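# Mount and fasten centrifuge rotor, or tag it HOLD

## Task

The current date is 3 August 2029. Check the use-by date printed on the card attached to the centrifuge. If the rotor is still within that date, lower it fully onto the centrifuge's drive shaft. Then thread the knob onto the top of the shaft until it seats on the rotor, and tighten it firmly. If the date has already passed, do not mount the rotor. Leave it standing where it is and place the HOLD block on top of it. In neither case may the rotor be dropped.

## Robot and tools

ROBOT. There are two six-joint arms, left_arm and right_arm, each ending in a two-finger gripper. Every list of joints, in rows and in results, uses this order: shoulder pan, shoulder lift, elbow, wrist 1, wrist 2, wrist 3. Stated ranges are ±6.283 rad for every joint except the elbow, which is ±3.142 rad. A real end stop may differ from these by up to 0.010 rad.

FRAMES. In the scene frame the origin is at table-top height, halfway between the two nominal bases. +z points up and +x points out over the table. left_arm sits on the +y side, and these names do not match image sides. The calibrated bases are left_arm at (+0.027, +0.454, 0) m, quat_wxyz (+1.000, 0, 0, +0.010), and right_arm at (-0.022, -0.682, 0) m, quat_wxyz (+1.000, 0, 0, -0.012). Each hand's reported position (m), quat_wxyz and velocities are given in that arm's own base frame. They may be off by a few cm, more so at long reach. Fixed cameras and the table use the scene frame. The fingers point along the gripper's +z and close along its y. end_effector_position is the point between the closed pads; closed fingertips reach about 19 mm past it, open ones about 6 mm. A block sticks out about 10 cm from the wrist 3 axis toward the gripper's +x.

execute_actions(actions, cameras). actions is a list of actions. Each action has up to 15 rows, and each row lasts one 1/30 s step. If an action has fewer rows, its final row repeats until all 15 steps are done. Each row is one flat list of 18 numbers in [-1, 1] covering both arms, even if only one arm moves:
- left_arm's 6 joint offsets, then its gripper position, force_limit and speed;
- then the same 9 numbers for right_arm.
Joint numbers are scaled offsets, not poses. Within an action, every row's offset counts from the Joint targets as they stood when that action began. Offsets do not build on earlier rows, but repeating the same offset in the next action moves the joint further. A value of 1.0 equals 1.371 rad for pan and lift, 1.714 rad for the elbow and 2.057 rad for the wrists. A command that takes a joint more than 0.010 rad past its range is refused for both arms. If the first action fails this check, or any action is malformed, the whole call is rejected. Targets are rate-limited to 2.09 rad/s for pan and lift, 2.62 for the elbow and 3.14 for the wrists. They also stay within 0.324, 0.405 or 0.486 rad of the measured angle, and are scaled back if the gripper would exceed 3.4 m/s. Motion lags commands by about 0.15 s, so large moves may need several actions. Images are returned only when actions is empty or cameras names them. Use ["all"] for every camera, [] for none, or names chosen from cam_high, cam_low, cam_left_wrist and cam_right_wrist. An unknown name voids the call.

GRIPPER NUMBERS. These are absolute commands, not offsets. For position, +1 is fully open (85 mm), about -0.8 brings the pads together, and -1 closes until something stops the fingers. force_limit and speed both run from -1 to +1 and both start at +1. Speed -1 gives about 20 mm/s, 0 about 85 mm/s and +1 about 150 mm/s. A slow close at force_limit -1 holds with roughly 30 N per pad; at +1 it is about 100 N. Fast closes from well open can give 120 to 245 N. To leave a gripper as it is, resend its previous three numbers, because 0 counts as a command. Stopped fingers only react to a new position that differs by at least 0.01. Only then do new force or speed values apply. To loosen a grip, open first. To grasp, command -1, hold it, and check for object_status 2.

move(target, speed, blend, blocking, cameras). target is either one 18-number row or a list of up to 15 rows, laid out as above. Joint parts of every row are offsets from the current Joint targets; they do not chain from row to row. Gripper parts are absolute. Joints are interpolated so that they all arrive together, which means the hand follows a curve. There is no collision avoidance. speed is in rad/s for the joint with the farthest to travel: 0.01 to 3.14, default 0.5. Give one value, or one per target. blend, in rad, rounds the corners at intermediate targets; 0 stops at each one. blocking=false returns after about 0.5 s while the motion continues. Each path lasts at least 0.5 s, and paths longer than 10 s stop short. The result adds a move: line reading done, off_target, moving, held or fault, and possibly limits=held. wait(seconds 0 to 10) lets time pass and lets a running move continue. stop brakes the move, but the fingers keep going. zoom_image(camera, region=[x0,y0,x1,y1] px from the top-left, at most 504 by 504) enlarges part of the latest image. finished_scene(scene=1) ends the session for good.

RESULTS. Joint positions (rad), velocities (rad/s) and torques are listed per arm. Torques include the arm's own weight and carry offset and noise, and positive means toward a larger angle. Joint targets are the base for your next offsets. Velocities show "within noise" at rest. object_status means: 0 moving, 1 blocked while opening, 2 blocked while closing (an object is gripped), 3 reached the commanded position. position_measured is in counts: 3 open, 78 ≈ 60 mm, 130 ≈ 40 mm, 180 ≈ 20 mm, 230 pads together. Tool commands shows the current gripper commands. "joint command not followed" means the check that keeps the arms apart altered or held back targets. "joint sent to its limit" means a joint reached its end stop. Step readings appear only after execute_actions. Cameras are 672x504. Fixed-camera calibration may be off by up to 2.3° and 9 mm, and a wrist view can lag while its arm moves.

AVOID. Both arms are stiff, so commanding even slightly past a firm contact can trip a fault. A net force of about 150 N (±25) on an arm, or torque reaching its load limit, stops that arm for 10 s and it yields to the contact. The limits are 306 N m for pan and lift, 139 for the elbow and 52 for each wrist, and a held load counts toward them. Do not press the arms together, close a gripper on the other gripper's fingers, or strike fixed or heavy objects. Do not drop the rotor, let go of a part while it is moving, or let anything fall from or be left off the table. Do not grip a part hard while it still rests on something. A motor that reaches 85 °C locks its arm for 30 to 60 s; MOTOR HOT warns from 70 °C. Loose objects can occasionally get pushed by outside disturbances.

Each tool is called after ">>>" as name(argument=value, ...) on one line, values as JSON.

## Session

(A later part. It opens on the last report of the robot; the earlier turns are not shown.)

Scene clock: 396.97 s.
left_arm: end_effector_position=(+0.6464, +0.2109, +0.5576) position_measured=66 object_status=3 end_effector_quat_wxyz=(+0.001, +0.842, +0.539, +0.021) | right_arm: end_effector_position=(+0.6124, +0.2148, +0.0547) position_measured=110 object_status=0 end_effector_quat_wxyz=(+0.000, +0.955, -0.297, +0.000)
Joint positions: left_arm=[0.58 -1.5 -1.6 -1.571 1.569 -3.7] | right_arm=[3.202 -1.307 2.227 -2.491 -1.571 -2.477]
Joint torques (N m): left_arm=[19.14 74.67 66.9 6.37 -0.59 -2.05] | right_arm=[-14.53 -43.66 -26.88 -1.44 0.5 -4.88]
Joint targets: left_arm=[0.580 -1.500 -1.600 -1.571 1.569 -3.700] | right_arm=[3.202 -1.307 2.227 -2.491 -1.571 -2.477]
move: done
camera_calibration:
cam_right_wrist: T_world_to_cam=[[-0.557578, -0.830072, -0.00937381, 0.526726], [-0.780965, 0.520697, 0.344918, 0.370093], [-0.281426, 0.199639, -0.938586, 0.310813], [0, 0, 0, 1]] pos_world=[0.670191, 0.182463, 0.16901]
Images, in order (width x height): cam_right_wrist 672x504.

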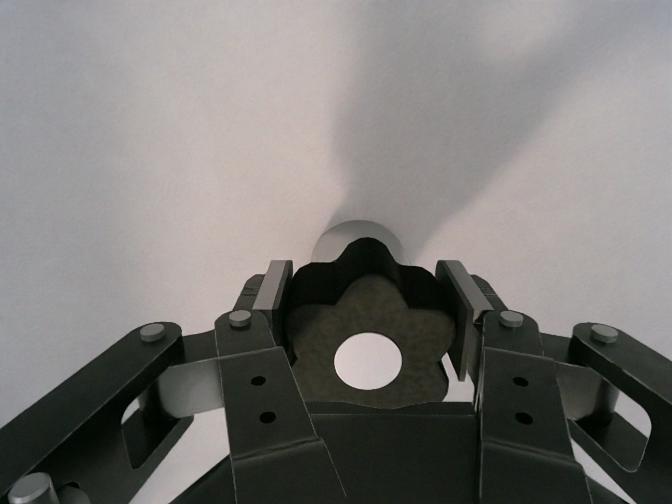

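>>> move(target=[[0,0,0,0,0,0,0.5,0,0,0,-0.0226,-0.0064,0.0204,0,0,-1,0,-1],[0,0,0,0,0,0,0.5,0,0,0,-0.2131,-0.1251,0.2463,0,0,-1,0,-1],[0,0,0,0,0,0,0.5,0,0,0.3826,0.3273,-0.9107,0.5407,0,-0.997,-1,0,-1]], speed=[0.1,0.6,0.8], blend=[0.02,0.08,0], cameras=["cam_right_wrist","cam_low","cam_high"])

Scene clock: 403.23 s.
left_arm: end_effector_position=(+0.6464, +0.2109, +0.5576) position_measured=66 object_status=3 end_effector_quat_wxyz=(+0.001, +0.842, +0.539, +0.021) | right_arm: end_effector_position=(+0.8029, +0.7448, +0.4896) position_measured=110 object_status=2 end_effector_quat_wxyz=(+0.000, +0.552, +0.834, +0.000)
Joint positions: left_arm=[0.58 -1.5 -1.6 -1.571 1.569 -3.7] | right_arm=[3.727 -0.858 0.666 -1.379 -1.571 -4.528]
Joint torques (N m): left_arm=[18.85 74.27 67.84 6.47 -0.71 -1.83] | right_arm=[7.24 -80.3 -51.53 -2.1 -0.11 -4.57]
Joint targets: left_arm=[0.580 -1.500 -1.600 -1.571 1.569 -3.700] | right_arm=[3.727 -0.858 0.666 -1.379 -1.571 -4.528]
move: done
camera_calibration:
cam_right_wrist: T_world_to_cam=[[0.91576, 0.401624, -0.00905344, -1.0236], [0.379774, -0.858151, 0.345469, 0.187706], [0.130979, -0.319805, -0.938386, 0.722541], [0, 0, 0, 1]] pos_world=[0.771446, 0.803253, 0.603909]
Images, in order (width x height): cam_high 672x504, cam_low 672x504, cam_right_wrist 672x504.

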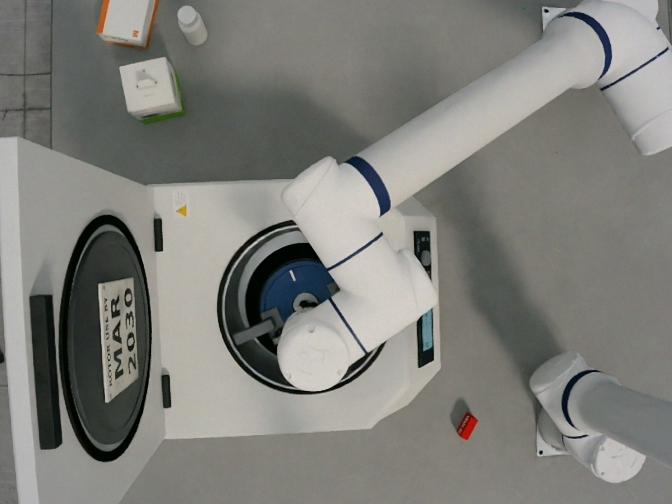

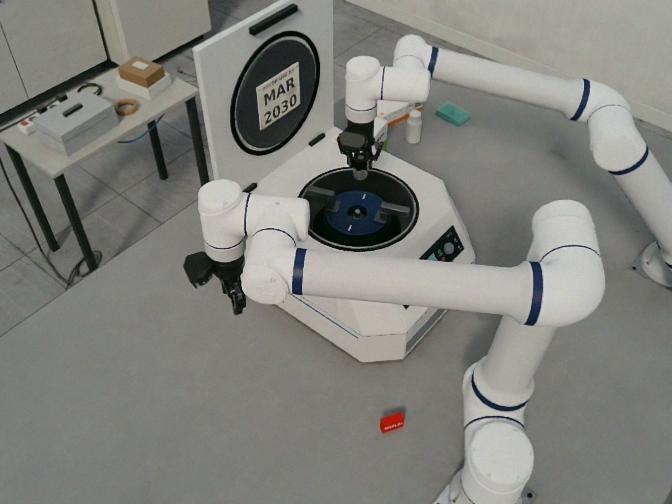

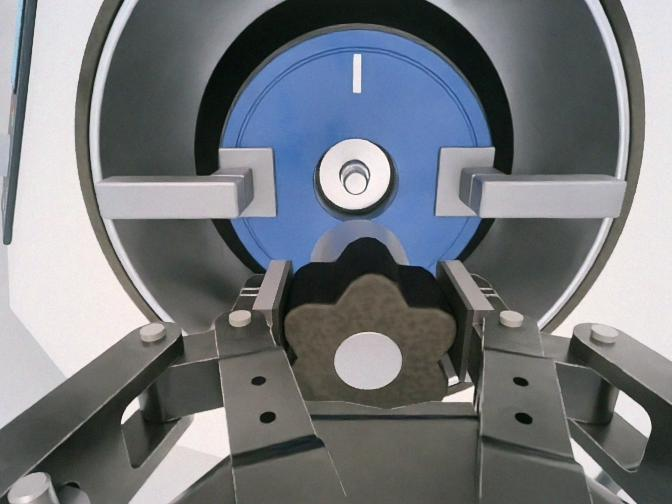

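>>> zoom_image(camera="cam_right_wrist", region=[300, 130, 420, 250])

>>> zoom_image(camera="cam_low", region=[320, 150, 400, 230])

Scaled by 4.200.

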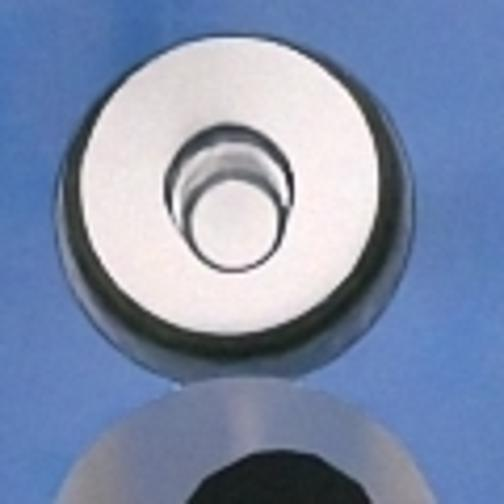

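Scaled by 6.300.

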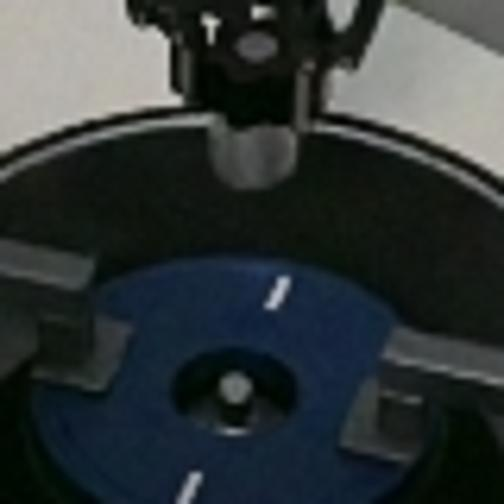

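>>> move(target=[0,0,0,0,0,0,0.5,0,0,0.005,-0.0085,0.1294,-0.1021,0,-0.729,-1,0,-1], speed=0.5, cameras=["cam_right_wrist","cam_low"])

>>> zoom_image(camera="cam_low", region=[320, 150, 400, 230])

>>> zoom_image(camera="cam_right_wrist", region=[300, 130, 420, 250])

Scene clock: 408.00 s.
left_arm: end_effector_position=(+0.6464, +0.2109, +0.5576) position_measured=66 object_status=3 end_effector_quat_wxyz=(+0.001, +0.842, +0.539, +0.021) | right_arm: end_effector_position=(+0.8018, +0.7531, +0.3749) position_measured=110 object_status=2 end_effector_quat_wxyz=(+0.000, -0.168, +0.986, +0.000)
Joint positions: left_arm=[0.58 -1.5 -1.6 -1.571 1.569 -3.7] | right_arm=[3.734 -0.87 0.888 -1.589 -1.571 -6.028]
Joint torques (N m): left_arm=[16.45 71.2 67.32 6.38 -0.73 -1.54] | right_arm=[8.68 -103.38 -34.71 -12.14 -0.72 -4.77]
Joint targets: left_arm=[0.580 -1.500 -1.600 -1.571 1.569 -3.700] | right_arm=[3.734 -0.870 0.888 -1.589 -1.571 -6.028]
move: done
camera_calibration:
cam_right_wrist: T_world_to_cam=[[-0.342, 0.939651, -0.00956243, -0.423442], [0.880708, 0.324063, 0.345451, -1.05715], [0.327702, 0.109723, -0.938388, 0.136471], [0, 0, 0, 1]] pos_world=[0.741503, 0.725497, 0.489208]
Images, in order (width x height): cam_low 672x504, cam_right_wrist 672x504.

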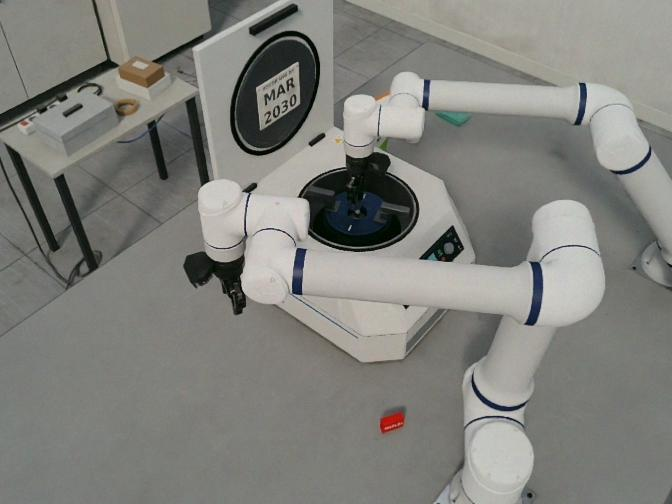

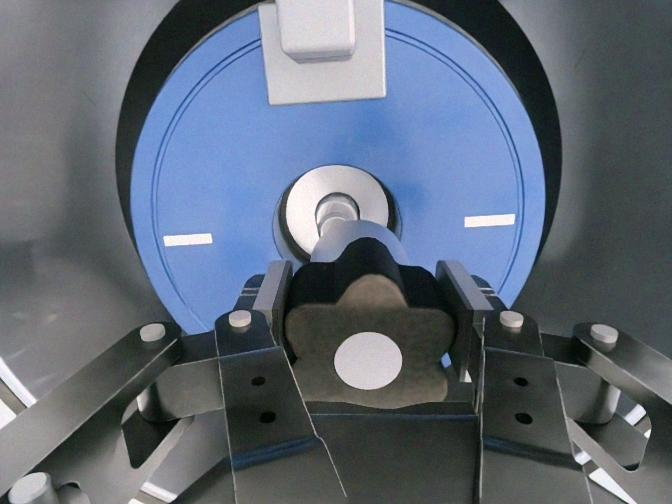

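Scaled by 6.300.

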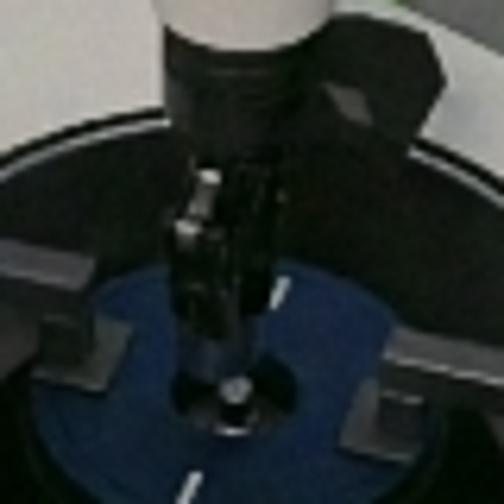

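Scaled by 4.200.

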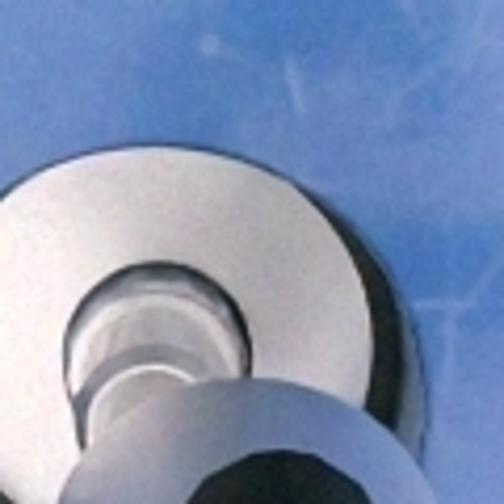

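>>> move(target=[0,0,0,0,0,0,0.5,0,0,-0.0066,0.01,-0.1315,0.1029,0,-0.0044,-1,0,-1], speed=0.3, cameras=["cam_right_wrist","cam_low"])

>>> zoom_image(camera="cam_right_wrist", region=[300, 130, 420, 250])

>>> zoom_image(camera="cam_low", region=[320, 150, 400, 230])

Scene clock: 410.70 s.
left_arm: end_effector_position=(+0.6464, +0.2109, +0.5576) position_measured=66 object_status=3 end_effector_quat_wxyz=(+0.001, +0.842, +0.539, +0.021) | right_arm: end_effector_position=(+0.8052, +0.7436, +0.4895) position_measured=110 object_status=2 end_effector_quat_wxyz=(+0.000, -0.168, +0.986, +0.000)
Joint positions: left_arm=[0.58 -1.5 -1.6 -1.571 1.569 -3.7] | right_arm=[3.725 -0.856 0.663 -1.378 -1.571 -6.037]
Joint torques (N m): left_arm=[17.46 73.95 68.22 6.75 -1.07 -1.8] | right_arm=[-14.9 -80.43 -52.16 -1.97 -1.05 -4.73]
Joint targets: left_arm=[0.580 -1.500 -1.600 -1.571 1.569 -3.700] | right_arm=[3.725 -0.856 0.662 -1.377 -1.571 -6.037]
move: done
camera_calibration:
cam_right_wrist: T_world_to_cam=[[-0.342198, 0.93958, -0.00954194, -0.41207], [0.880633, 0.324238, 0.345479, -1.09674], [0.327699, 0.109819, -0.938378, 0.243866], [0, 0, 0, 1]] pos_world=[0.744903, 0.715997, 0.603808]
Images, in order (width x height): cam_low 672x504, cam_right_wrist 672x504.

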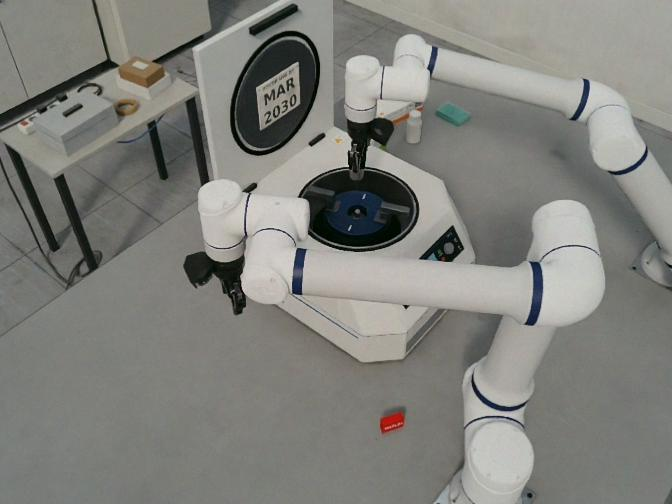

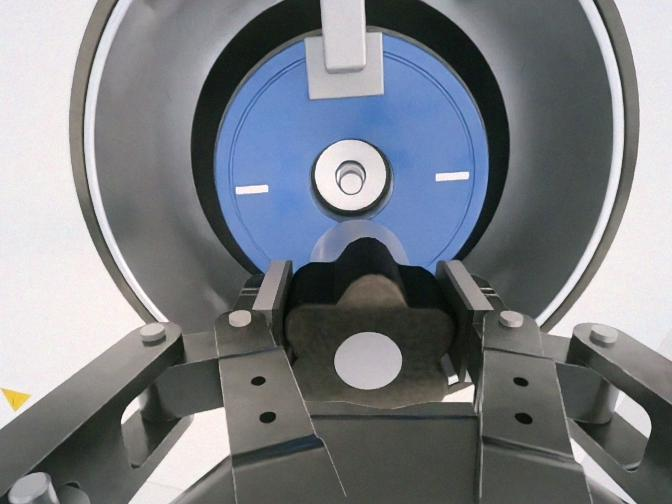

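Scaled by 4.200.

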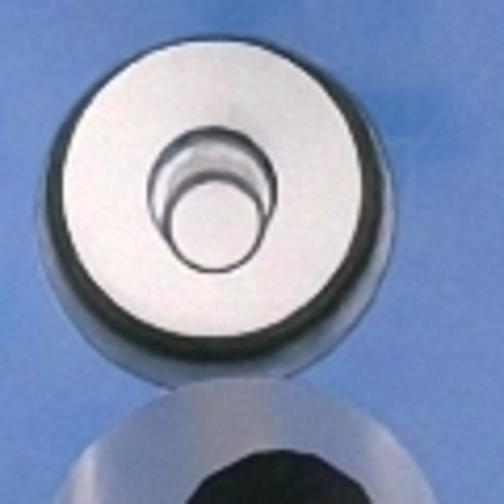

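Scaled by 6.300.

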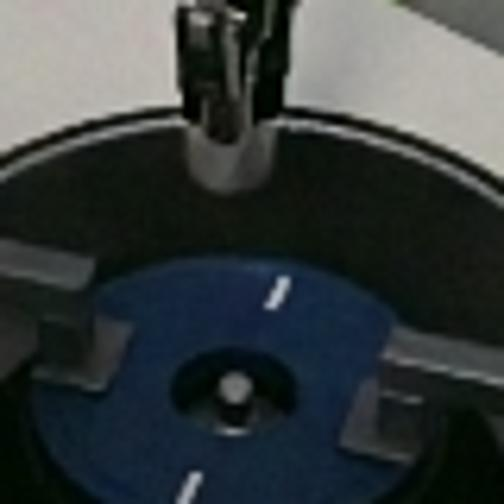

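>>> move(target=[0,0,0,0,0,0,0.5,0,0,0.0012,-0.0255,0.1557,-0.1127,0,0.0008,-1,0,-1], speed=0.2, cameras=["cam_right_wrist","cam_low"])

>>> zoom_image(camera="cam_right_wrist", region=[300, 150, 420, 270])

>>> zoom_image(camera="cam_low", region=[330, 170, 380, 220])

Scene clock: 413.90 s.
left_arm: end_effector_position=(+0.6464, +0.2109, +0.5576) position_measured=66 object_status=3 end_effector_quat_wxyz=(+0.001, +0.842, +0.539, +0.021) | right_arm: end_effector_position=(+0.7987, +0.7414, +0.3718) position_measured=110 object_status=2 end_effector_quat_wxyz=(+0.000, -0.168, +0.986, +0.000)
Joint positions: left_arm=[0.58 -1.5 -1.6 -1.571 1.569 -3.7] | right_arm=[3.726 -0.891 0.929 -1.609 -1.571 -6.035]
Joint torques (N m): left_arm=[18.63 73.8 67.75 6.77 -1.09 -1.48] | right_arm=[9.11 -101.01 -34.22 -12.22 -1.53 4.65]
Joint targets: left_arm=[0.580 -1.500 -1.600 -1.571 1.569 -3.700] | right_arm=[3.726 -0.891 0.929 -1.609 -1.571 -6.035]
move: done
camera_calibration:
cam_right_wrist: T_world_to_cam=[[-0.342178, 0.939586, -0.00959806, -0.413343], [0.880672, 0.324251, 0.345366, -1.04963], [0.327614, 0.109724, -0.938419, 0.135942], [0, 0, 0, 1]] pos_world=[0.738403, 0.713797, 0.486108]
Images, in order (width x height): cam_low 672x504, cam_right_wrist 672x504.

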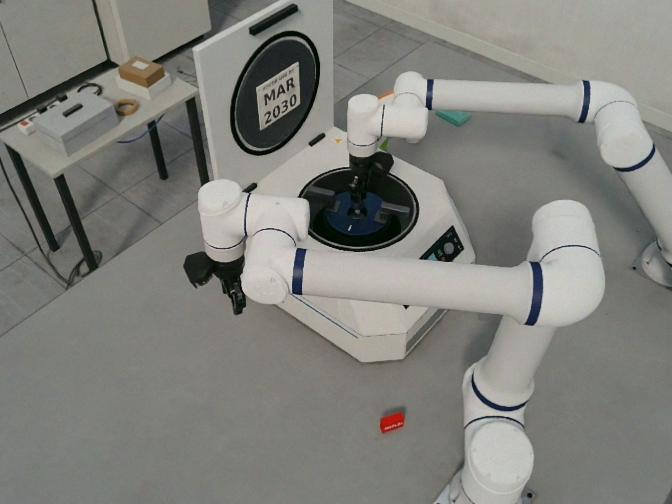

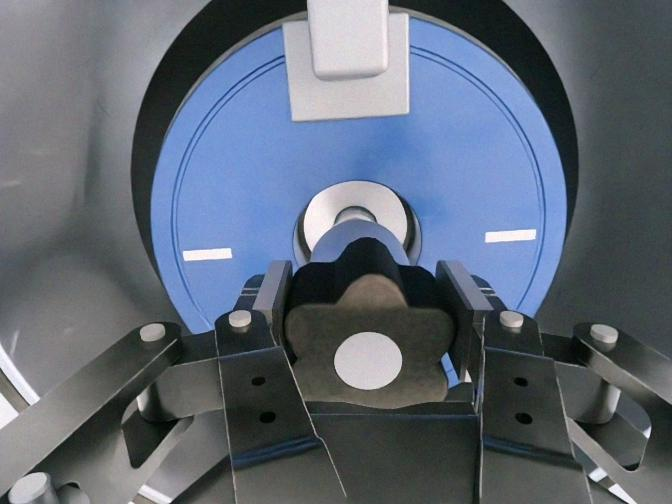

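Scaled by 4.200.

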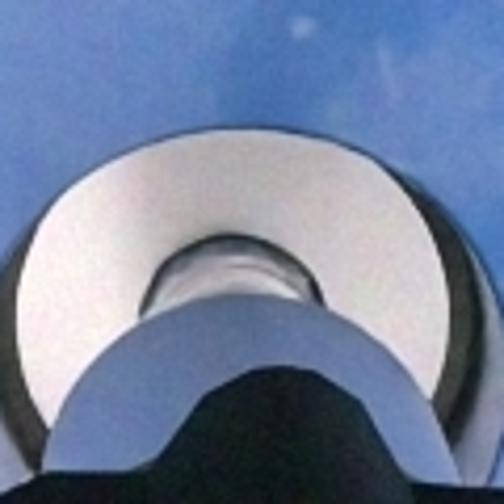

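Scaled by 10.080.

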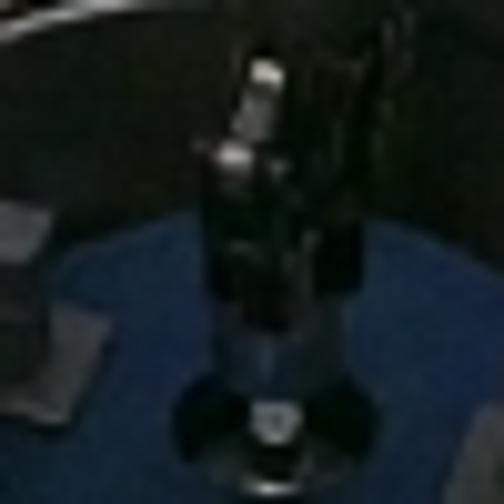

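>>> move(target=[0,0,0,0,0,0,0.5,0,0,0.0002,-0.0009,0.0139,-0.0109,0,0.0001,-1,0,-1], speed=0.04)

>>> move(target=[0,0,0,0,0,0,0.5,0,0,0,0.0003,0.0036,-0.0032,0,0,-1,0,-1], speed=0.02)

Scene clock: 415.33 s.
left_arm: end_effector_position=(+0.6464, +0.2109, +0.5576) position_measured=66 object_status=3 end_effector_quat_wxyz=(+0.001, +0.842, +0.539, +0.021) | right_arm: end_effector_position=(+0.7974, +0.7409, +0.3593) position_measured=110 object_status=2 end_effector_quat_wxyz=(+0.000, -0.168, +0.986, +0.000)
Joint positions: left_arm=[0.58 -1.5 -1.6 -1.571 1.569 -3.7] | right_arm=[3.727 -0.892 0.953 -1.632 -1.571 -6.035]
Joint torques (N m): left_arm=[17.83 73.54 68.87 6.44 -0.38 -1.49] | right_arm=[8.07 -101.03 -34.66 -12.87 -1.6 4.48]
Joint targets: left_arm=[0.580 -1.500 -1.600 -1.571 1.569 -3.700] | right_arm=[3.727 -0.892 0.953 -1.632 -1.571 -6.035]
move: done

Scene clock: 416.03 s.
left_arm: end_effector_position=(+0.6464, +0.2109, +0.5576) position_measured=66 object_status=3 end_effector_quat_wxyz=(+0.001, +0.842, +0.539, +0.021) | right_arm: end_effector_position=(+0.7974, +0.7409, +0.3554) position_measured=110 object_status=2 end_effector_quat_wxyz=(+0.000, -0.168, +0.986, +0.000)
Joint positions: left_arm=[0.58 -1.5 -1.6 -1.571 1.569 -3.7] | right_arm=[3.727 -0.892 0.959 -1.638 -1.571 -6.035]
Joint torques (N m): left_arm=[20.58 72.45 68.81 6.19 -0.78 -1.6] | right_arm=[8.44 -79.77 -34.76 -11.66 -1.72 4.64]
Joint targets: left_arm=[0.580 -1.500 -1.600 -1.571 1.569 -3.700] | right_arm=[3.727 -0.892 0.959 -1.638 -1.571 -6.035]
move: done

>>> move(target=[0,0,0,0,0,0,0.5,0,0,0,0.00015,0.0018,-0.0016,0,0,-1,0,-1], speed=0.02)

>>> move(target=[0,0,0,0,0,0,0.5,0,0,0,0.00015,0.0018,-0.0016,0,0,-1,0,-1], speed=0.02, cameras=["cam_right_wrist"])

Scene clock: 416.87 s.
left_arm: end_effector_position=(+0.6464, +0.2109, +0.5576) position_measured=66 object_status=3 end_effector_quat_wxyz=(+0.001, +0.842, +0.539, +0.021) | right_arm: end_effector_position=(+0.7974, +0.7409, +0.3534) position_measured=110 object_status=2 end_effector_quat_wxyz=(+0.000, -0.168, +0.986, +0.000)
Joint positions: left_arm=[0.58 -1.5 -1.6 -1.571 1.569 -3.7] | right_arm=[3.727 -0.892 0.962 -1.641 -1.571 -6.035]
Joint torques (N m): left_arm=[18.65 72.38 68.13 6.27 -0.71 -1.52] | right_arm=[7.96 -79.97 -35.09 -12.23 -1.86 4.49]
Joint targets: left_arm=[0.580 -1.500 -1.600 -1.571 1.569 -3.700] | right_arm=[3.727 -0.892 0.962 -1.642 -1.571 -6.035]
move: done

Scene clock: 417.57 s.
left_arm: end_effector_position=(+0.6464, +0.2109, +0.5576) position_measured=66 object_status=3 end_effector_quat_wxyz=(+0.001, +0.842, +0.539, +0.021) | right_arm: end_effector_position=(+0.7973, +0.7409, +0.3515) position_measured=110 object_status=2 end_effector_quat_wxyz=(+0.000, -0.168, +0.986, +0.000)
Joint positions: left_arm=[0.58 -1.5 -1.6 -1.571 1.569 -3.7] | right_arm=[3.727 -0.891 0.965 -1.645 -1.571 -6.035]
Joint torques (N m): left_arm=[16.88 72.5 67.25 6.49 -1.12 -1.36] | right_arm=[8.04 -80.01 -33.79 -12.22 -1.91 4.47]
Joint targets: left_arm=[0.580 -1.500 -1.600 -1.571 1.569 -3.700] | right_arm=[3.727 -0.891 0.966 -1.645 -1.571 -6.035]
move: done
camera_calibration:
cam_right_wrist: T_world_to_cam=[[-0.342273, 0.939552, -0.0095987, -0.413417], [0.88068, 0.324354, 0.345249, -1.04133], [0.327493, 0.109716, -0.938462, 0.117488], [0, 0, 0, 1]] pos_world=[0.737103, 0.713296, 0.465808]
Images, in order (width x height): cam_right_wrist 672x504.

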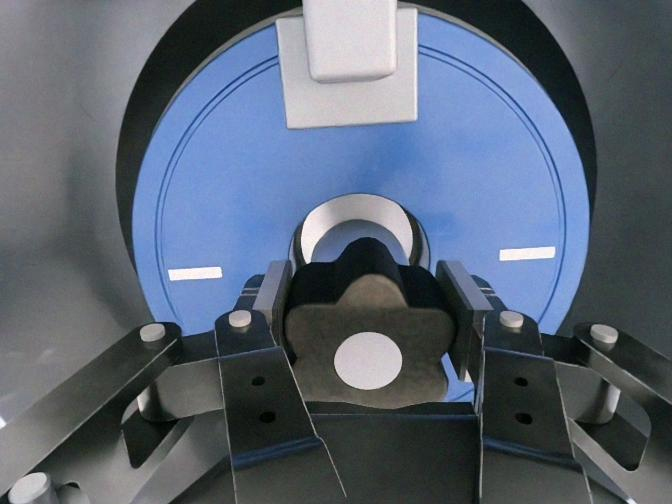

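>>> move(target=[0,0,0,0,0,0,0.5,0,0,0,0.00015,0.0018,-0.0016,0,0,-1,0,-1], speed=0.02)

>>> move(target=[0,0,0,0,0,0,0.5,0,0,0,0.00007,0.0009,-0.0008,0,0,-1,0,-1], speed=0.02)

Scene clock: 418.57 s.
left_arm: end_effector_position=(+0.6464, +0.2109, +0.5576) position_measured=66 object_status=3 end_effector_quat_wxyz=(+0.001, +0.842, +0.539, +0.021) | right_arm: end_effector_position=(+0.7973, +0.7408, +0.3495) position_measured=110 object_status=2 end_effector_quat_wxyz=(+0.000, -0.168, +0.986, +0.000)
Joint positions: left_arm=[0.58 -1.5 -1.6 -1.571 1.569 -3.7] | right_arm=[3.727 -0.891 0.969 -1.648 -1.571 -6.035]
Joint torques (N m): left_arm=[19.25 72.81 67.1 6.35 -0.61 -1.65] | right_arm=[7.96 -80.24 -34.65 -11.82 -2 4.49]
Joint targets: left_arm=[0.580 -1.500 -1.600 -1.571 1.569 -3.700] | right_arm=[3.727 -0.891 0.969 -1.648 -1.571 -6.035]
move: done

Scene clock: 419.27 s.
left_arm: end_effector_position=(+0.6464, +0.2109, +0.5576) position_measured=66 object_status=3 end_effector_quat_wxyz=(+0.001, +0.842, +0.539, +0.021) | right_arm: end_effector_position=(+0.7973, +0.7408, +0.3485) position_measured=110 object_status=2 end_effector_quat_wxyz=(+0.000, -0.168, +0.986, +0.000)
Joint positions: left_arm=[0.58 -1.5 -1.6 -1.571 1.569 -3.7] | right_arm=[3.727 -0.891 0.97 -1.65 -1.571 -6.035]
Joint torques (N m): left_arm=[19.08 73.1 68.53 6.28 -0.72 -0.9] | right_arm=[6.6 -79.97 -33.96 -12.12 -1.99 4.57]
Joint targets: left_arm=[0.580 -1.500 -1.600 -1.571 1.569 -3.700] | right_arm=[3.727 -0.891 0.970 -1.650 -1.571 -6.035]
move: done

>>> move(target=[0,0,0,0,0,0,0.5,0,0,0,0.00011,0.00135,-0.0012,0,0,-1,0,-1], speed=0.02)

>>> move(target=[0,0,0,0,0,0,0.5,0,0,0,0.00007,0.0009,-0.0008,0,0,-1,0,-1], speed=0.02)

>>> move(target=[0,0,0,0,0,0,0.5,0,0,0,0.00007,0.0009,-0.0008,0,0,-1,0,-1], speed=0.02)

Scene clock: 420.17 s.
left_arm: end_effector_position=(+0.6464, +0.2109, +0.5576) position_measured=66 object_status=3 end_effector_quat_wxyz=(+0.001, +0.842, +0.539, +0.021) | right_arm: end_effector_position=(+0.7972, +0.7408, +0.3471) position_measured=110 object_status=2 end_effector_quat_wxyz=(+0.000, -0.168, +0.986, +0.000)
Joint positions: left_arm=[0.58 -1.5 -1.6 -1.571 1.569 -3.7] | right_arm=[3.727 -0.891 0.972 -1.652 -1.571 -6.035]
Joint torques (N m): left_arm=[17.63 71.81 68.73 6.39 -0.73 -1.36] | right_arm=[7.42 -79.36 -33.97 -12.19 -2.04 4.52]
Joint targets: left_arm=[0.580 -1.500 -1.600 -1.571 1.569 -3.700] | right_arm=[3.727 -0.891 0.972 -1.652 -1.571 -6.035]
move: done

Scene clock: 420.87 s.
left_arm: end_effector_position=(+0.6464, +0.2109, +0.5576) position_measured=66 object_status=3 end_effector_quat_wxyz=(+0.001, +0.842, +0.539, +0.021) | right_arm: end_effector_position=(+0.7972, +0.7408, +0.3461) position_measured=110 object_status=2 end_effector_quat_wxyz=(+0.000, -0.168, +0.986, +0.000)
Joint positions: left_arm=[0.58 -1.5 -1.6 -1.571 1.569 -3.7] | right_arm=[3.727 -0.891 0.974 -1.654 -1.571 -6.035]
Joint torques (N m): left_arm=[15.62 72.82 67.85 6.82 -0.47 -1.32] | right_arm=[7.56 -79.27 -34.21 -12.24 -2.23 4.5]
Joint targets: left_arm=[0.580 -1.500 -1.600 -1.571 1.569 -3.700] | right_arm=[3.727 -0.891 0.974 -1.654 -1.571 -6.035]
move: done

Scene clock: 421.57 s.
left_arm: end_effector_position=(+0.6464, +0.2109, +0.5576) position_measured=66 object_status=3 end_effector_quat_wxyz=(+0.001, +0.842, +0.539, +0.021) | right_arm: end_effector_position=(+0.7972, +0.7408, +0.3451) position_measured=110 object_status=2 end_effector_quat_wxyz=(+0.000, -0.168, +0.986, +0.000)
Joint positions: left_arm=[0.58 -1.5 -1.6 -1.571 1.569 -3.7] | right_arm=[3.727 -0.891 0.976 -1.656 -1.571 -6.035]
Joint torques (N m): left_arm=[17.67 74.86 67.7 6.91 -0.54 -1.12] | right_arm=[7.21 -80.5 -33.99 -12.14 -2.26 4.43]
Joint targets: left_arm=[0.580 -1.500 -1.600 -1.571 1.569 -3.700] | right_arm=[3.727 -0.891 0.976 -1.656 -1.571 -6.035]
move: done

>>> move(target=[0,0,0,0,0,0,0.5,0,0,0,0.00007,0.0009,-0.0008,0,0,-1,0,-1], speed=0.02)

>>> move(target=[0,0,0,0,0,0,0.5,0,0,0,0.00007,0.0009,-0.0008,0,0,-1,0,-1], speed=0.02)

>>> move(target=[0,0,0,0,0,0,0.5,0,0,0,0.00007,0.0009,-0.0008,0,0,-1,0,-1], speed=0.02, cameras=["cam_right_wrist","cam_low"])

>>> zoom_image(camera="cam_low", region=[330, 170, 380, 220])

Scene clock: 422.47 s.
left_arm: end_effector_position=(+0.6464, +0.2109, +0.5576) position_measured=66 object_status=3 end_effector_quat_wxyz=(+0.001, +0.842, +0.539, +0.021) | right_arm: end_effector_position=(+0.7972, +0.7407, +0.3441) position_measured=110 object_status=2 end_effector_quat_wxyz=(+0.000, -0.168, +0.986, +0.000)
Joint positions: left_arm=[0.58 -1.5 -1.6 -1.571 1.569 -3.7] | right_arm=[3.727 -0.891 0.977 -1.657 -1.571 -6.035]
Joint torques (N m): left_arm=[16.35 72.69 69.04 6.45 -0.25 -1.55] | right_arm=[7.1 -79.41 -34.11 -12.28 -2.4 4.33]
Joint targets: left_arm=[0.580 -1.500 -1.600 -1.571 1.569 -3.700] | right_arm=[3.727 -0.891 0.977 -1.657 -1.571 -6.035]
move: done

Scene clock: 423.17 s.
left_arm: end_effector_position=(+0.6464, +0.2109, +0.5576) position_measured=66 object_status=3 end_effector_quat_wxyz=(+0.001, +0.842, +0.539, +0.021) | right_arm: end_effector_position=(+0.7971, +0.7407, +0.3432) position_measured=110 object_status=2 end_effector_quat_wxyz=(+0.000, -0.168, +0.986, +0.000)
Joint positions: left_arm=[0.58 -1.5 -1.6 -1.571 1.569 -3.7] | right_arm=[3.727 -0.891 0.979 -1.659 -1.571 -6.035]
Joint torques (N m): left_arm=[16.02 71.94 67.69 6.41 -0.67 -1.45] | right_arm=[6.62 -79.32 -34.12 -12.22 -2.44 4.5]
Joint targets: left_arm=[0.580 -1.500 -1.600 -1.571 1.569 -3.700] | right_arm=[3.727 -0.891 0.979 -1.659 -1.571 -6.035]
move: done

Scene clock: 423.87 s.
left_arm: end_effector_position=(+0.6464, +0.2109, +0.5576) position_measured=66 object_status=3 end_effector_quat_wxyz=(+0.001, +0.842, +0.539, +0.021) | right_arm: end_effector_position=(+0.7971, +0.7407, +0.3422) position_measured=110 object_status=2 end_effector_quat_wxyz=(+0.000, -0.168, +0.986, +0.000)
Joint positions: left_arm=[0.58 -1.5 -1.6 -1.571 1.569 -3.7] | right_arm=[3.727 -0.89 0.98 -1.66 -1.571 -6.035]
Joint torques (N m): left_arm=[18.22 74.46 68.29 6.29 -0.55 -1.23] | right_arm=[7.23 -79.03 -34.26 -12.23 -2.65 4.55]
Joint targets: left_arm=[0.580 -1.500 -1.600 -1.571 1.569 -3.700] | right_arm=[3.727 -0.890 0.980 -1.661 -1.571 -6.035]
move: done
camera_calibration:
cam_right_wrist: T_world_to_cam=[[-0.342273, 0.939552, -0.0095987, -0.413421], [0.88068, 0.324354, 0.345249, -1.03779], [0.327493, 0.109716, -0.938462, 0.10888], [0, 0, 0, 1]] pos_world=[0.736803, 0.713096, 0.456508]
Images, in order (width x height): cam_low 672x504, cam_right_wrist 672x504.

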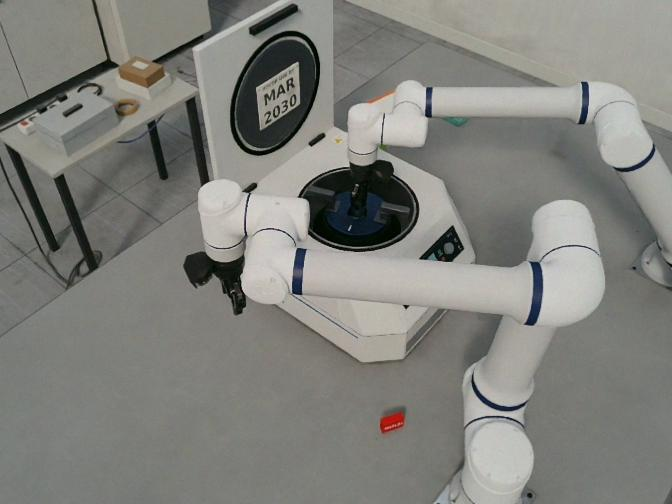

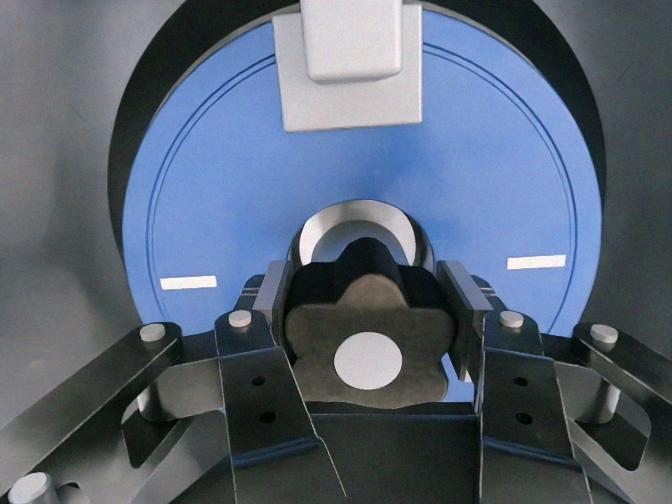

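Scaled by 10.080.

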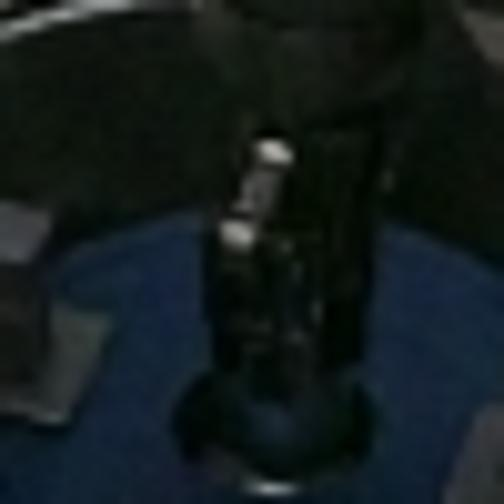

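>>> move(target=[0,0,0,0,0,0,0.5,0,0,0,0.00007,0.0009,-0.0008,0,0,-1,0,-1], speed=0.02)

>>> move(target=[0,0,0,0,0,0,0.5,0,0,0,0.00007,0.0009,-0.0008,0,0,-1,0,-1], speed=0.02)

>>> move(target=[0,0,0,0,0,0,0.5,0,0,0,0.00007,0.0009,-0.0008,0,0,-1,0,-1], speed=0.02)

Scene clock: 424.87 s.
left_arm: end_effector_position=(+0.6464, +0.2109, +0.5576) position_measured=66 object_status=3 end_effector_quat_wxyz=(+0.001, +0.842, +0.539, +0.021) | right_arm: end_effector_position=(+0.7971, +0.7407, +0.3412) position_measured=110 object_status=2 end_effector_quat_wxyz=(+0.000, -0.168, +0.986, +0.000)
Joint positions: left_arm=[0.58 -1.5 -1.6 -1.571 1.569 -3.7] | right_arm=[3.727 -0.89 0.982 -1.662 -1.571 -6.035]
Joint torques (N m): left_arm=[16.1 73.47 67.4 6.71 -0.82 -1.22] | right_arm=[6.65 -79.85 -34.22 -12.17 -2.74 4.45]
Joint targets: left_arm=[0.580 -1.500 -1.600 -1.571 1.569 -3.700] | right_arm=[3.727 -0.890 0.982 -1.662 -1.571 -6.035]
move: done

Scene clock: 425.57 s.
left_arm: end_effector_position=(+0.6464, +0.2109, +0.5576) position_measured=66 object_status=3 end_effector_quat_wxyz=(+0.001, +0.842, +0.539, +0.021) | right_arm: end_effector_position=(+0.7970, +0.7407, +0.3403) position_measured=110 object_status=2 end_effector_quat_wxyz=(+0.000, -0.168, +0.986, +0.000)
Joint positions: left_arm=[0.58 -1.5 -1.6 -1.571 1.569 -3.7] | right_arm=[3.727 -0.89 0.983 -1.664 -1.571 -6.035]
Joint torques (N m): left_arm=[18.43 72.38 67.16 6.71 -0.87 -1.26] | right_arm=[6.37 -79.36 -34.53 -12.22 -2.72 4.36]
Joint targets: left_arm=[0.580 -1.500 -1.600 -1.571 1.569 -3.700] | right_arm=[3.727 -0.890 0.983 -1.664 -1.571 -6.035]
move: done

Scene clock: 426.27 s.
left_arm: end_effector_position=(+0.6464, +0.2109, +0.5576) position_measured=66 object_status=3 end_effector_quat_wxyz=(+0.001, +0.842, +0.539, +0.021) | right_arm: end_effector_position=(+0.7970, +0.7406, +0.3393) position_measured=110 object_status=2 end_effector_quat_wxyz=(+0.000, -0.168, +0.986, +0.000)
Joint positions: left_arm=[0.58 -1.5 -1.6 -1.571 1.569 -3.7] | right_arm=[3.727 -0.89 0.985 -1.665 -1.571 -6.035]
Joint torques (N m): left_arm=[19.07 72.62 68.33 6.46 -0.79 -1.04] | right_arm=[6.65 -80.22 -34.11 -12.06 -2.81 4.55]
Joint targets: left_arm=[0.580 -1.500 -1.600 -1.571 1.569 -3.700] | right_arm=[3.727 -0.890 0.985 -1.665 -1.571 -6.035]
move: done

>>> move(target=[0,0,0,0,0,0,0.5,0,0,0,0.00007,0.0009,-0.0008,0,0,-1,0,-1], speed=0.02)

>>> move(target=[0,0,0,0,0,0,0.5,0,0,0,0.00007,0.0009,-0.0008,0,0,-1,0,-1], speed=0.02)

>>> move(target=[0,0,0,0,0,0,0.5,0,0,0,0.00007,0.0009,-0.0008,0,0,-1,0,-1], speed=0.02)

>>> move(target=[0,0,0,0,0,0,0.5,0,0,0,0.00007,0.0009,-0.0008,0,0,-1,0,-1], speed=0.02)

Scene clock: 427.27 s.
left_arm: end_effector_position=(+0.6464, +0.2109, +0.5576) position_measured=66 object_status=3 end_effector_quat_wxyz=(+0.001, +0.842, +0.539, +0.021) | right_arm: end_effector_position=(+0.7970, +0.7406, +0.3383) position_measured=110 object_status=2 end_effector_quat_wxyz=(+0.000, -0.168, +0.986, +0.000)
Joint positions: left_arm=[0.58 -1.5 -1.6 -1.571 1.569 -3.7] | right_arm=[3.727 -0.89 0.986 -1.667 -1.571 -6.035]
Joint torques (N m): left_arm=[18.06 73.81 68.35 6.65 -0.86 -1.33] | right_arm=[6.33 -80 -34.58 -12.29 -2.75 4.68]
Joint targets: left_arm=[0.580 -1.500 -1.600 -1.571 1.569 -3.700] | right_arm=[3.727 -0.890 0.986 -1.667 -1.571 -6.035]
move: done

Scene clock: 427.97 s.
left_arm: end_effector_position=(+0.6464, +0.2109, +0.5576) position_measured=66 object_status=3 end_effector_quat_wxyz=(+0.001, +0.842, +0.539, +0.021) | right_arm: end_effector_position=(+0.7969, +0.7406, +0.3374) position_measured=110 object_status=2 end_effector_quat_wxyz=(+0.000, -0.168, +0.986, +0.000)
Joint positions: left_arm=[0.58 -1.5 -1.6 -1.571 1.569 -3.7] | right_arm=[3.727 -0.89 0.988 -1.669 -1.571 -6.035]
Joint torques (N m): left_arm=[17.82 71.81 68.77 6.75 -0.6 -0.86] | right_arm=[5.64 -79.18 -34.05 -11.95 -2.78 4.68]
Joint targets: left_arm=[0.580 -1.500 -1.600 -1.571 1.569 -3.700] | right_arm=[3.727 -0.890 0.988 -1.669 -1.571 -6.035]
move: done

Scene clock: 428.67 s.
left_arm: end_effector_position=(+0.6464, +0.2109, +0.5576) position_measured=66 object_status=3 end_effector_quat_wxyz=(+0.001, +0.842, +0.539, +0.021) | right_arm: end_effector_position=(+0.7969, +0.7406, +0.3364) position_measured=110 object_status=2 end_effector_quat_wxyz=(+0.000, -0.168, +0.986, +0.000)
Joint positions: left_arm=[0.58 -1.5 -1.6 -1.571 1.569 -3.7] | right_arm=[3.727 -0.89 0.989 -1.67 -1.571 -6.035]
Joint torques (N m): left_arm=[17.81 72.75 67.52 6.45 -0.85 -0.59] | right_arm=[6.46 -79.35 -35.35 -12.26 -3.04 4.45]
Joint targets: left_arm=[0.580 -1.500 -1.600 -1.571 1.569 -3.700] | right_arm=[3.727 -0.890 0.989 -1.670 -1.571 -6.035]
move: done

Scene clock: 429.37 s.
left_arm: end_effector_position=(+0.6464, +0.2109, +0.5576) position_measured=66 object_status=3 end_effector_quat_wxyz=(+0.001, +0.842, +0.539, +0.021) | right_arm: end_effector_position=(+0.7969, +0.7405, +0.3354) position_measured=110 object_status=2 end_effector_quat_wxyz=(+0.000, -0.168, +0.986, +0.000)
Joint positions: left_arm=[0.58 -1.5 -1.6 -1.571 1.569 -3.7] | right_arm=[3.727 -0.89 0.991 -1.672 -1.571 -6.035]
Joint torques (N m): left_arm=[16.11 73.66 69.15 6.2 -0.61 -0.72] | right_arm=[5.67 -79.69 -34.32 -12.37 -2.74 4.51]
Joint targets: left_arm=[0.580 -1.500 -1.600 -1.571 1.569 -3.700] | right_arm=[3.727 -0.890 0.991 -1.672 -1.571 -6.035]
move: done

>>> move(target=[0,0,0,0,0,0,0.5,0,0,0,0.00007,0.0009,-0.0008,0,0,-1,0,-1], speed=0.02)

>>> move(target=[0,0,0,0,0,0,0.5,0,0,0,0.00007,0.0009,-0.0008,0,0,-1,0,-1], speed=0.02)

>>> move(target=[0,0,0,0,0,0,0.5,0,0,0,0.00007,0.0009,-0.0008,0,0,-1,0,-1], speed=0.02)

>>> move(target=[0,0,0,0,0,0,0.5,0,0,0,0.00007,0.0009,-0.0008,0,0,-1,0,-1], speed=0.02)

Scene clock: 430.23 s.
left_arm: end_effector_position=(+0.6464, +0.2109, +0.5576) position_measured=66 object_status=3 end_effector_quat_wxyz=(+0.001, +0.842, +0.539, +0.021) | right_arm: end_effector_position=(+0.7968, +0.7405, +0.3345) position_measured=110 object_status=2 end_effector_quat_wxyz=(+0.000, -0.168, +0.986, +0.000)
Joint positions: left_arm=[0.58 -1.5 -1.6 -1.571 1.569 -3.7] | right_arm=[3.727 -0.89 0.992 -1.674 -1.571 -6.035]
Joint torques (N m): left_arm=[17.54 73.48 68.18 6.73 -0.74 -0.96] | right_arm=[5.16 -76.15 -30.09 -9.83 -2.88 4.53]
Joint targets: left_arm=[0.580 -1.500 -1.600 -1.571 1.569 -3.700] | right_arm=[3.727 -0.890 0.993 -1.674 -1.571 -6.035]
move: done

Scene clock: 430.93 s.
left_arm: end_effector_position=(+0.6464, +0.2109, +0.5576) position_measured=66 object_status=3 end_effector_quat_wxyz=(+0.001, +0.842, +0.539, +0.021) | right_arm: end_effector_position=(+0.7968, +0.7405, +0.3335) position_measured=110 object_status=2 end_effector_quat_wxyz=(+0.000, -0.168, +0.986, +0.000)
Joint positions: left_arm=[0.58 -1.5 -1.6 -1.571 1.569 -3.7] | right_arm=[3.727 -0.89 0.994 -1.675 -1.571 -6.035]
Joint torques (N m): left_arm=[18.77 73.74 68.34 6.59 -0.62 -1.13] | right_arm=[5.83 -71.13 -25.56 -6.36 -2.82 4.53]
Joint targets: left_arm=[0.580 -1.500 -1.600 -1.571 1.569 -3.700] | right_arm=[3.727 -0.890 0.994 -1.675 -1.571 -6.035]
move: done

Scene clock: 431.63 s.
left_arm: end_effector_position=(+0.6464, +0.2109, +0.5576) position_measured=66 object_status=3 end_effector_quat_wxyz=(+0.001, +0.842, +0.539, +0.021) | right_arm: end_effector_position=(+0.7968, +0.7405, +0.3326) position_measured=110 object_status=2 end_effector_quat_wxyz=(+0.000, -0.168, +0.986, +0.000)
Joint positions: left_arm=[0.58 -1.5 -1.6 -1.571 1.569 -3.7] | right_arm=[3.727 -0.889 0.996 -1.677 -1.571 -6.035]
Joint torques (N m): left_arm=[18.17 73.56 68.29 6.59 -0.42 -0.78] | right_arm=[4.86 -65.44 -20.21 -2.78 -2.7 4.39]
Joint targets: left_arm=[0.580 -1.500 -1.600 -1.571 1.569 -3.700] | right_arm=[3.727 -0.889 0.996 -1.677 -1.571 -6.035]
move: done

Scene clock: 432.33 s.
left_arm: end_effector_position=(+0.6464, +0.2109, +0.5576) position_measured=66 object_status=3 end_effector_quat_wxyz=(+0.001, +0.842, +0.539, +0.021) | right_arm: end_effector_position=(+0.7967, +0.7404, +0.3316) position_measured=110 object_status=2 end_effector_quat_wxyz=(+0.000, -0.168, +0.986, +0.000)
Joint positions: left_arm=[0.58 -1.5 -1.6 -1.571 1.569 -3.7] | right_arm=[3.727 -0.889 0.997 -1.679 -1.571 -6.035]
Joint torques (N m): left_arm=[19.08 73.2 67.8 6.47 -0.84 -0.59] | right_arm=[4.89 -60.27 -15.31 0.07 -2.74 4.53]
Joint targets: left_arm=[0.580 -1.500 -1.600 -1.571 1.569 -3.700] | right_arm=[3.727 -0.889 0.997 -1.679 -1.571 -6.035]
move: done

>>> move(target=[0,0,0,0,0,0,0.5,0,0,0,-0.00018,-0.00225,0.002,0,0,-1,0,-1], speed=0.03)

>>> move(target=[0,0,0,0,0,0,0.5,0,0,0,0,0,0,0,0,0.55,0,-1], speed=0.03, cameras=["cam_right_wrist"])

Scene clock: 433.33 s.
left_arm: end_effector_position=(+0.6464, +0.2109, +0.5576) position_measured=66 object_status=3 end_effector_quat_wxyz=(+0.001, +0.842, +0.539, +0.021) | right_arm: end_effector_position=(+0.7968, +0.7405, +0.3338) position_measured=110 object_status=2 end_effector_quat_wxyz=(+0.000, -0.168, +0.986, +0.000)
Joint positions: left_arm=[0.58 -1.5 -1.6 -1.571 1.569 -3.7] | right_arm=[3.727 -0.89 0.993 -1.675 -1.571 -6.035]
Joint torques (N m): left_arm=[15.12 73.7 68.51 6.22 -0.46 -0.52] | right_arm=[4.8 -101.57 -47.62 4.38 -2.91 4.51]
Joint targets: left_arm=[0.580 -1.500 -1.600 -1.571 1.569 -3.700] | right_arm=[3.727 -0.890 0.993 -1.674 -1.571 -6.035]
move: done

Scene clock: 434.57 s.
left_arm: end_effector_position=(+0.6464, +0.2109, +0.5576) position_measured=66 object_status=3 end_effector_quat_wxyz=(+0.001, +0.842, +0.539, +0.021) | right_arm: end_effector_position=(+0.7968, +0.7405, +0.3340) position_measured=59 object_status=0 end_effector_quat_wxyz=(+0.000, -0.168, +0.986, +0.000)
Joint positions: left_arm=[0.58 -1.5 -1.6 -1.571 1.569 -3.7] | right_arm=[3.727 -0.89 0.993 -1.674 -1.571 -6.035]
Joint torques (N m): left_arm=[15.72 71.65 69.2 6.8 -0.3 -0.76] | right_arm=[3.72 -89.86 -50.29 -11.36 -1.15 3.99]
Joint targets: left_arm=[0.580 -1.500 -1.600 -1.571 1.569 -3.700] | right_arm=[3.727 -0.890 0.993 -1.674 -1.571 -6.035]
move: done
camera_calibration:
cam_right_wrist: T_world_to_cam=[[-0.342261, 0.939556, -0.0096317, -0.413412], [0.88064, 0.324339, 0.345365, -1.03464], [0.327614, 0.109723, -0.938419, 0.101191], [0, 0, 0, 1]] pos_world=[0.736503, 0.712896, 0.448308]
Images, in order (width x height): cam_right_wrist 672x504.

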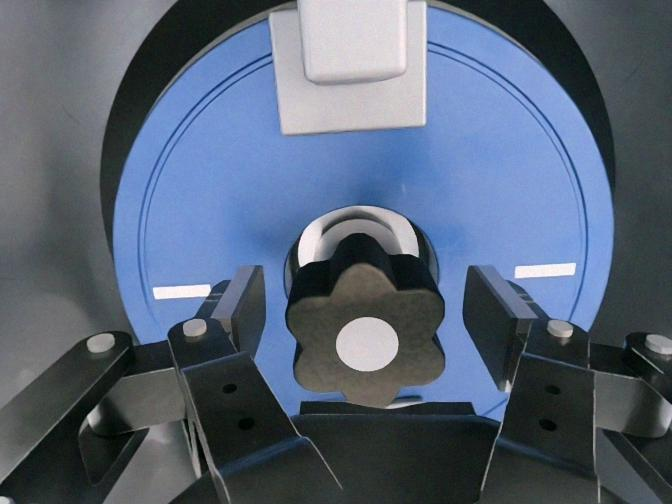

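>>> move(target=[0,0,0,0,0,0,0.5,0,0,-0.0012,0.0107,-0.0144,0.0049,0,-0.0008,0.55,0,-1], speed=0.05, cameras=["cam_right_wrist"])

Scene clock: 435.73 s.
left_arm: end_effector_position=(+0.6464, +0.2109, +0.5576) position_measured=66 object_status=3 end_effector_quat_wxyz=(+0.001, +0.842, +0.539, +0.021) | right_arm: end_effector_position=(+0.8042, +0.7433, +0.3339) position_measured=59 object_status=3 end_effector_quat_wxyz=(+0.000, -0.168, +0.986, +0.000)
Joint positions: left_arm=[0.58 -1.5 -1.6 -1.571 1.569 -3.7] | right_arm=[3.725 -0.875 0.969 -1.664 -1.571 -6.037]
Joint torques (N m): left_arm=[15.86 71.74 68.36 6.37 -0.65 -0.96] | right_arm=[-15.3 -78.36 -51.41 -1.17 0.45 -4.87]
Joint targets: left_arm=[0.580 -1.500 -1.600 -1.571 1.569 -3.700] | right_arm=[3.725 -0.875 0.969 -1.664 -1.571 -6.037]
move: done
camera_calibration:
cam_right_wrist: T_world_to_cam=[[-0.342273, 0.939552, -0.0095987, -0.413479], [0.88068, 0.324354, 0.345249, -1.04211], [0.327493, 0.109716, -0.938462, 0.0984477], [0, 0, 0, 1]] pos_world=[0.744003, 0.715696, 0.448208]
Images, in order (width x height): cam_right_wrist 672x504.

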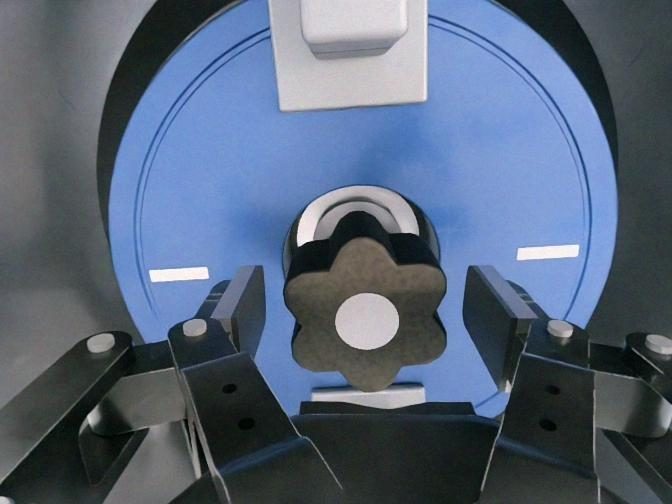

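>>> move(target=[0,0,0,0,0,0,0.5,0,0,0,0,0,0,0,0.9,0.7,0,-1], speed=1.2, cameras=["cam_right_wrist"])

Scene clock: 438.27 s.
left_arm: end_effector_position=(+0.6464, +0.2109, +0.5576) position_measured=66 object_status=3 end_effector_quat_wxyz=(+0.001, +0.842, +0.539, +0.021) | right_arm: end_effector_position=(+0.8043, +0.7433, +0.3339) position_measured=41 object_status=3 end_effector_quat_wxyz=(+0.000, +0.687, +0.727, +0.000)
Joint positions: left_arm=[0.58 -1.5 -1.6 -1.571 1.569 -3.7] | right_arm=[3.725 -0.875 0.969 -1.664 -1.571 -4.185]
Joint torques (N m): left_arm=[17.82 74.69 68.98 6.42 -0.87 -0.7] | right_arm=[-14.78 -77.96 -49.49 -1.68 1.52 4.84]
Joint targets: left_arm=[0.580 -1.500 -1.600 -1.571 1.569 -3.700] | right_arm=[3.725 -0.875 0.969 -1.664 -1.571 -4.185]
move: done
camera_calibration:
cam_right_wrist: T_world_to_cam=[[0.99759, 0.0687514, -0.00933525, -0.843949], [0.0677373, -0.935958, 0.345534, 0.548383], [0.0150185, -0.345334, -0.93836, 0.687979], [0, 0, 0, 1]] pos_world=[0.794437, 0.808869, 0.448208]
Images, in order (width x height): cam_right_wrist 672x504.

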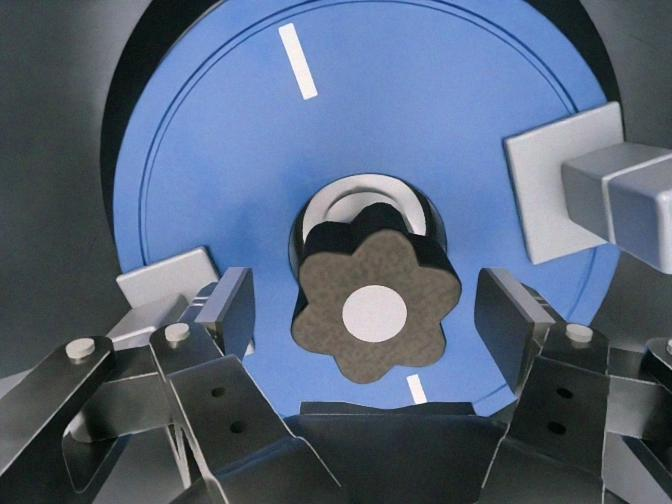

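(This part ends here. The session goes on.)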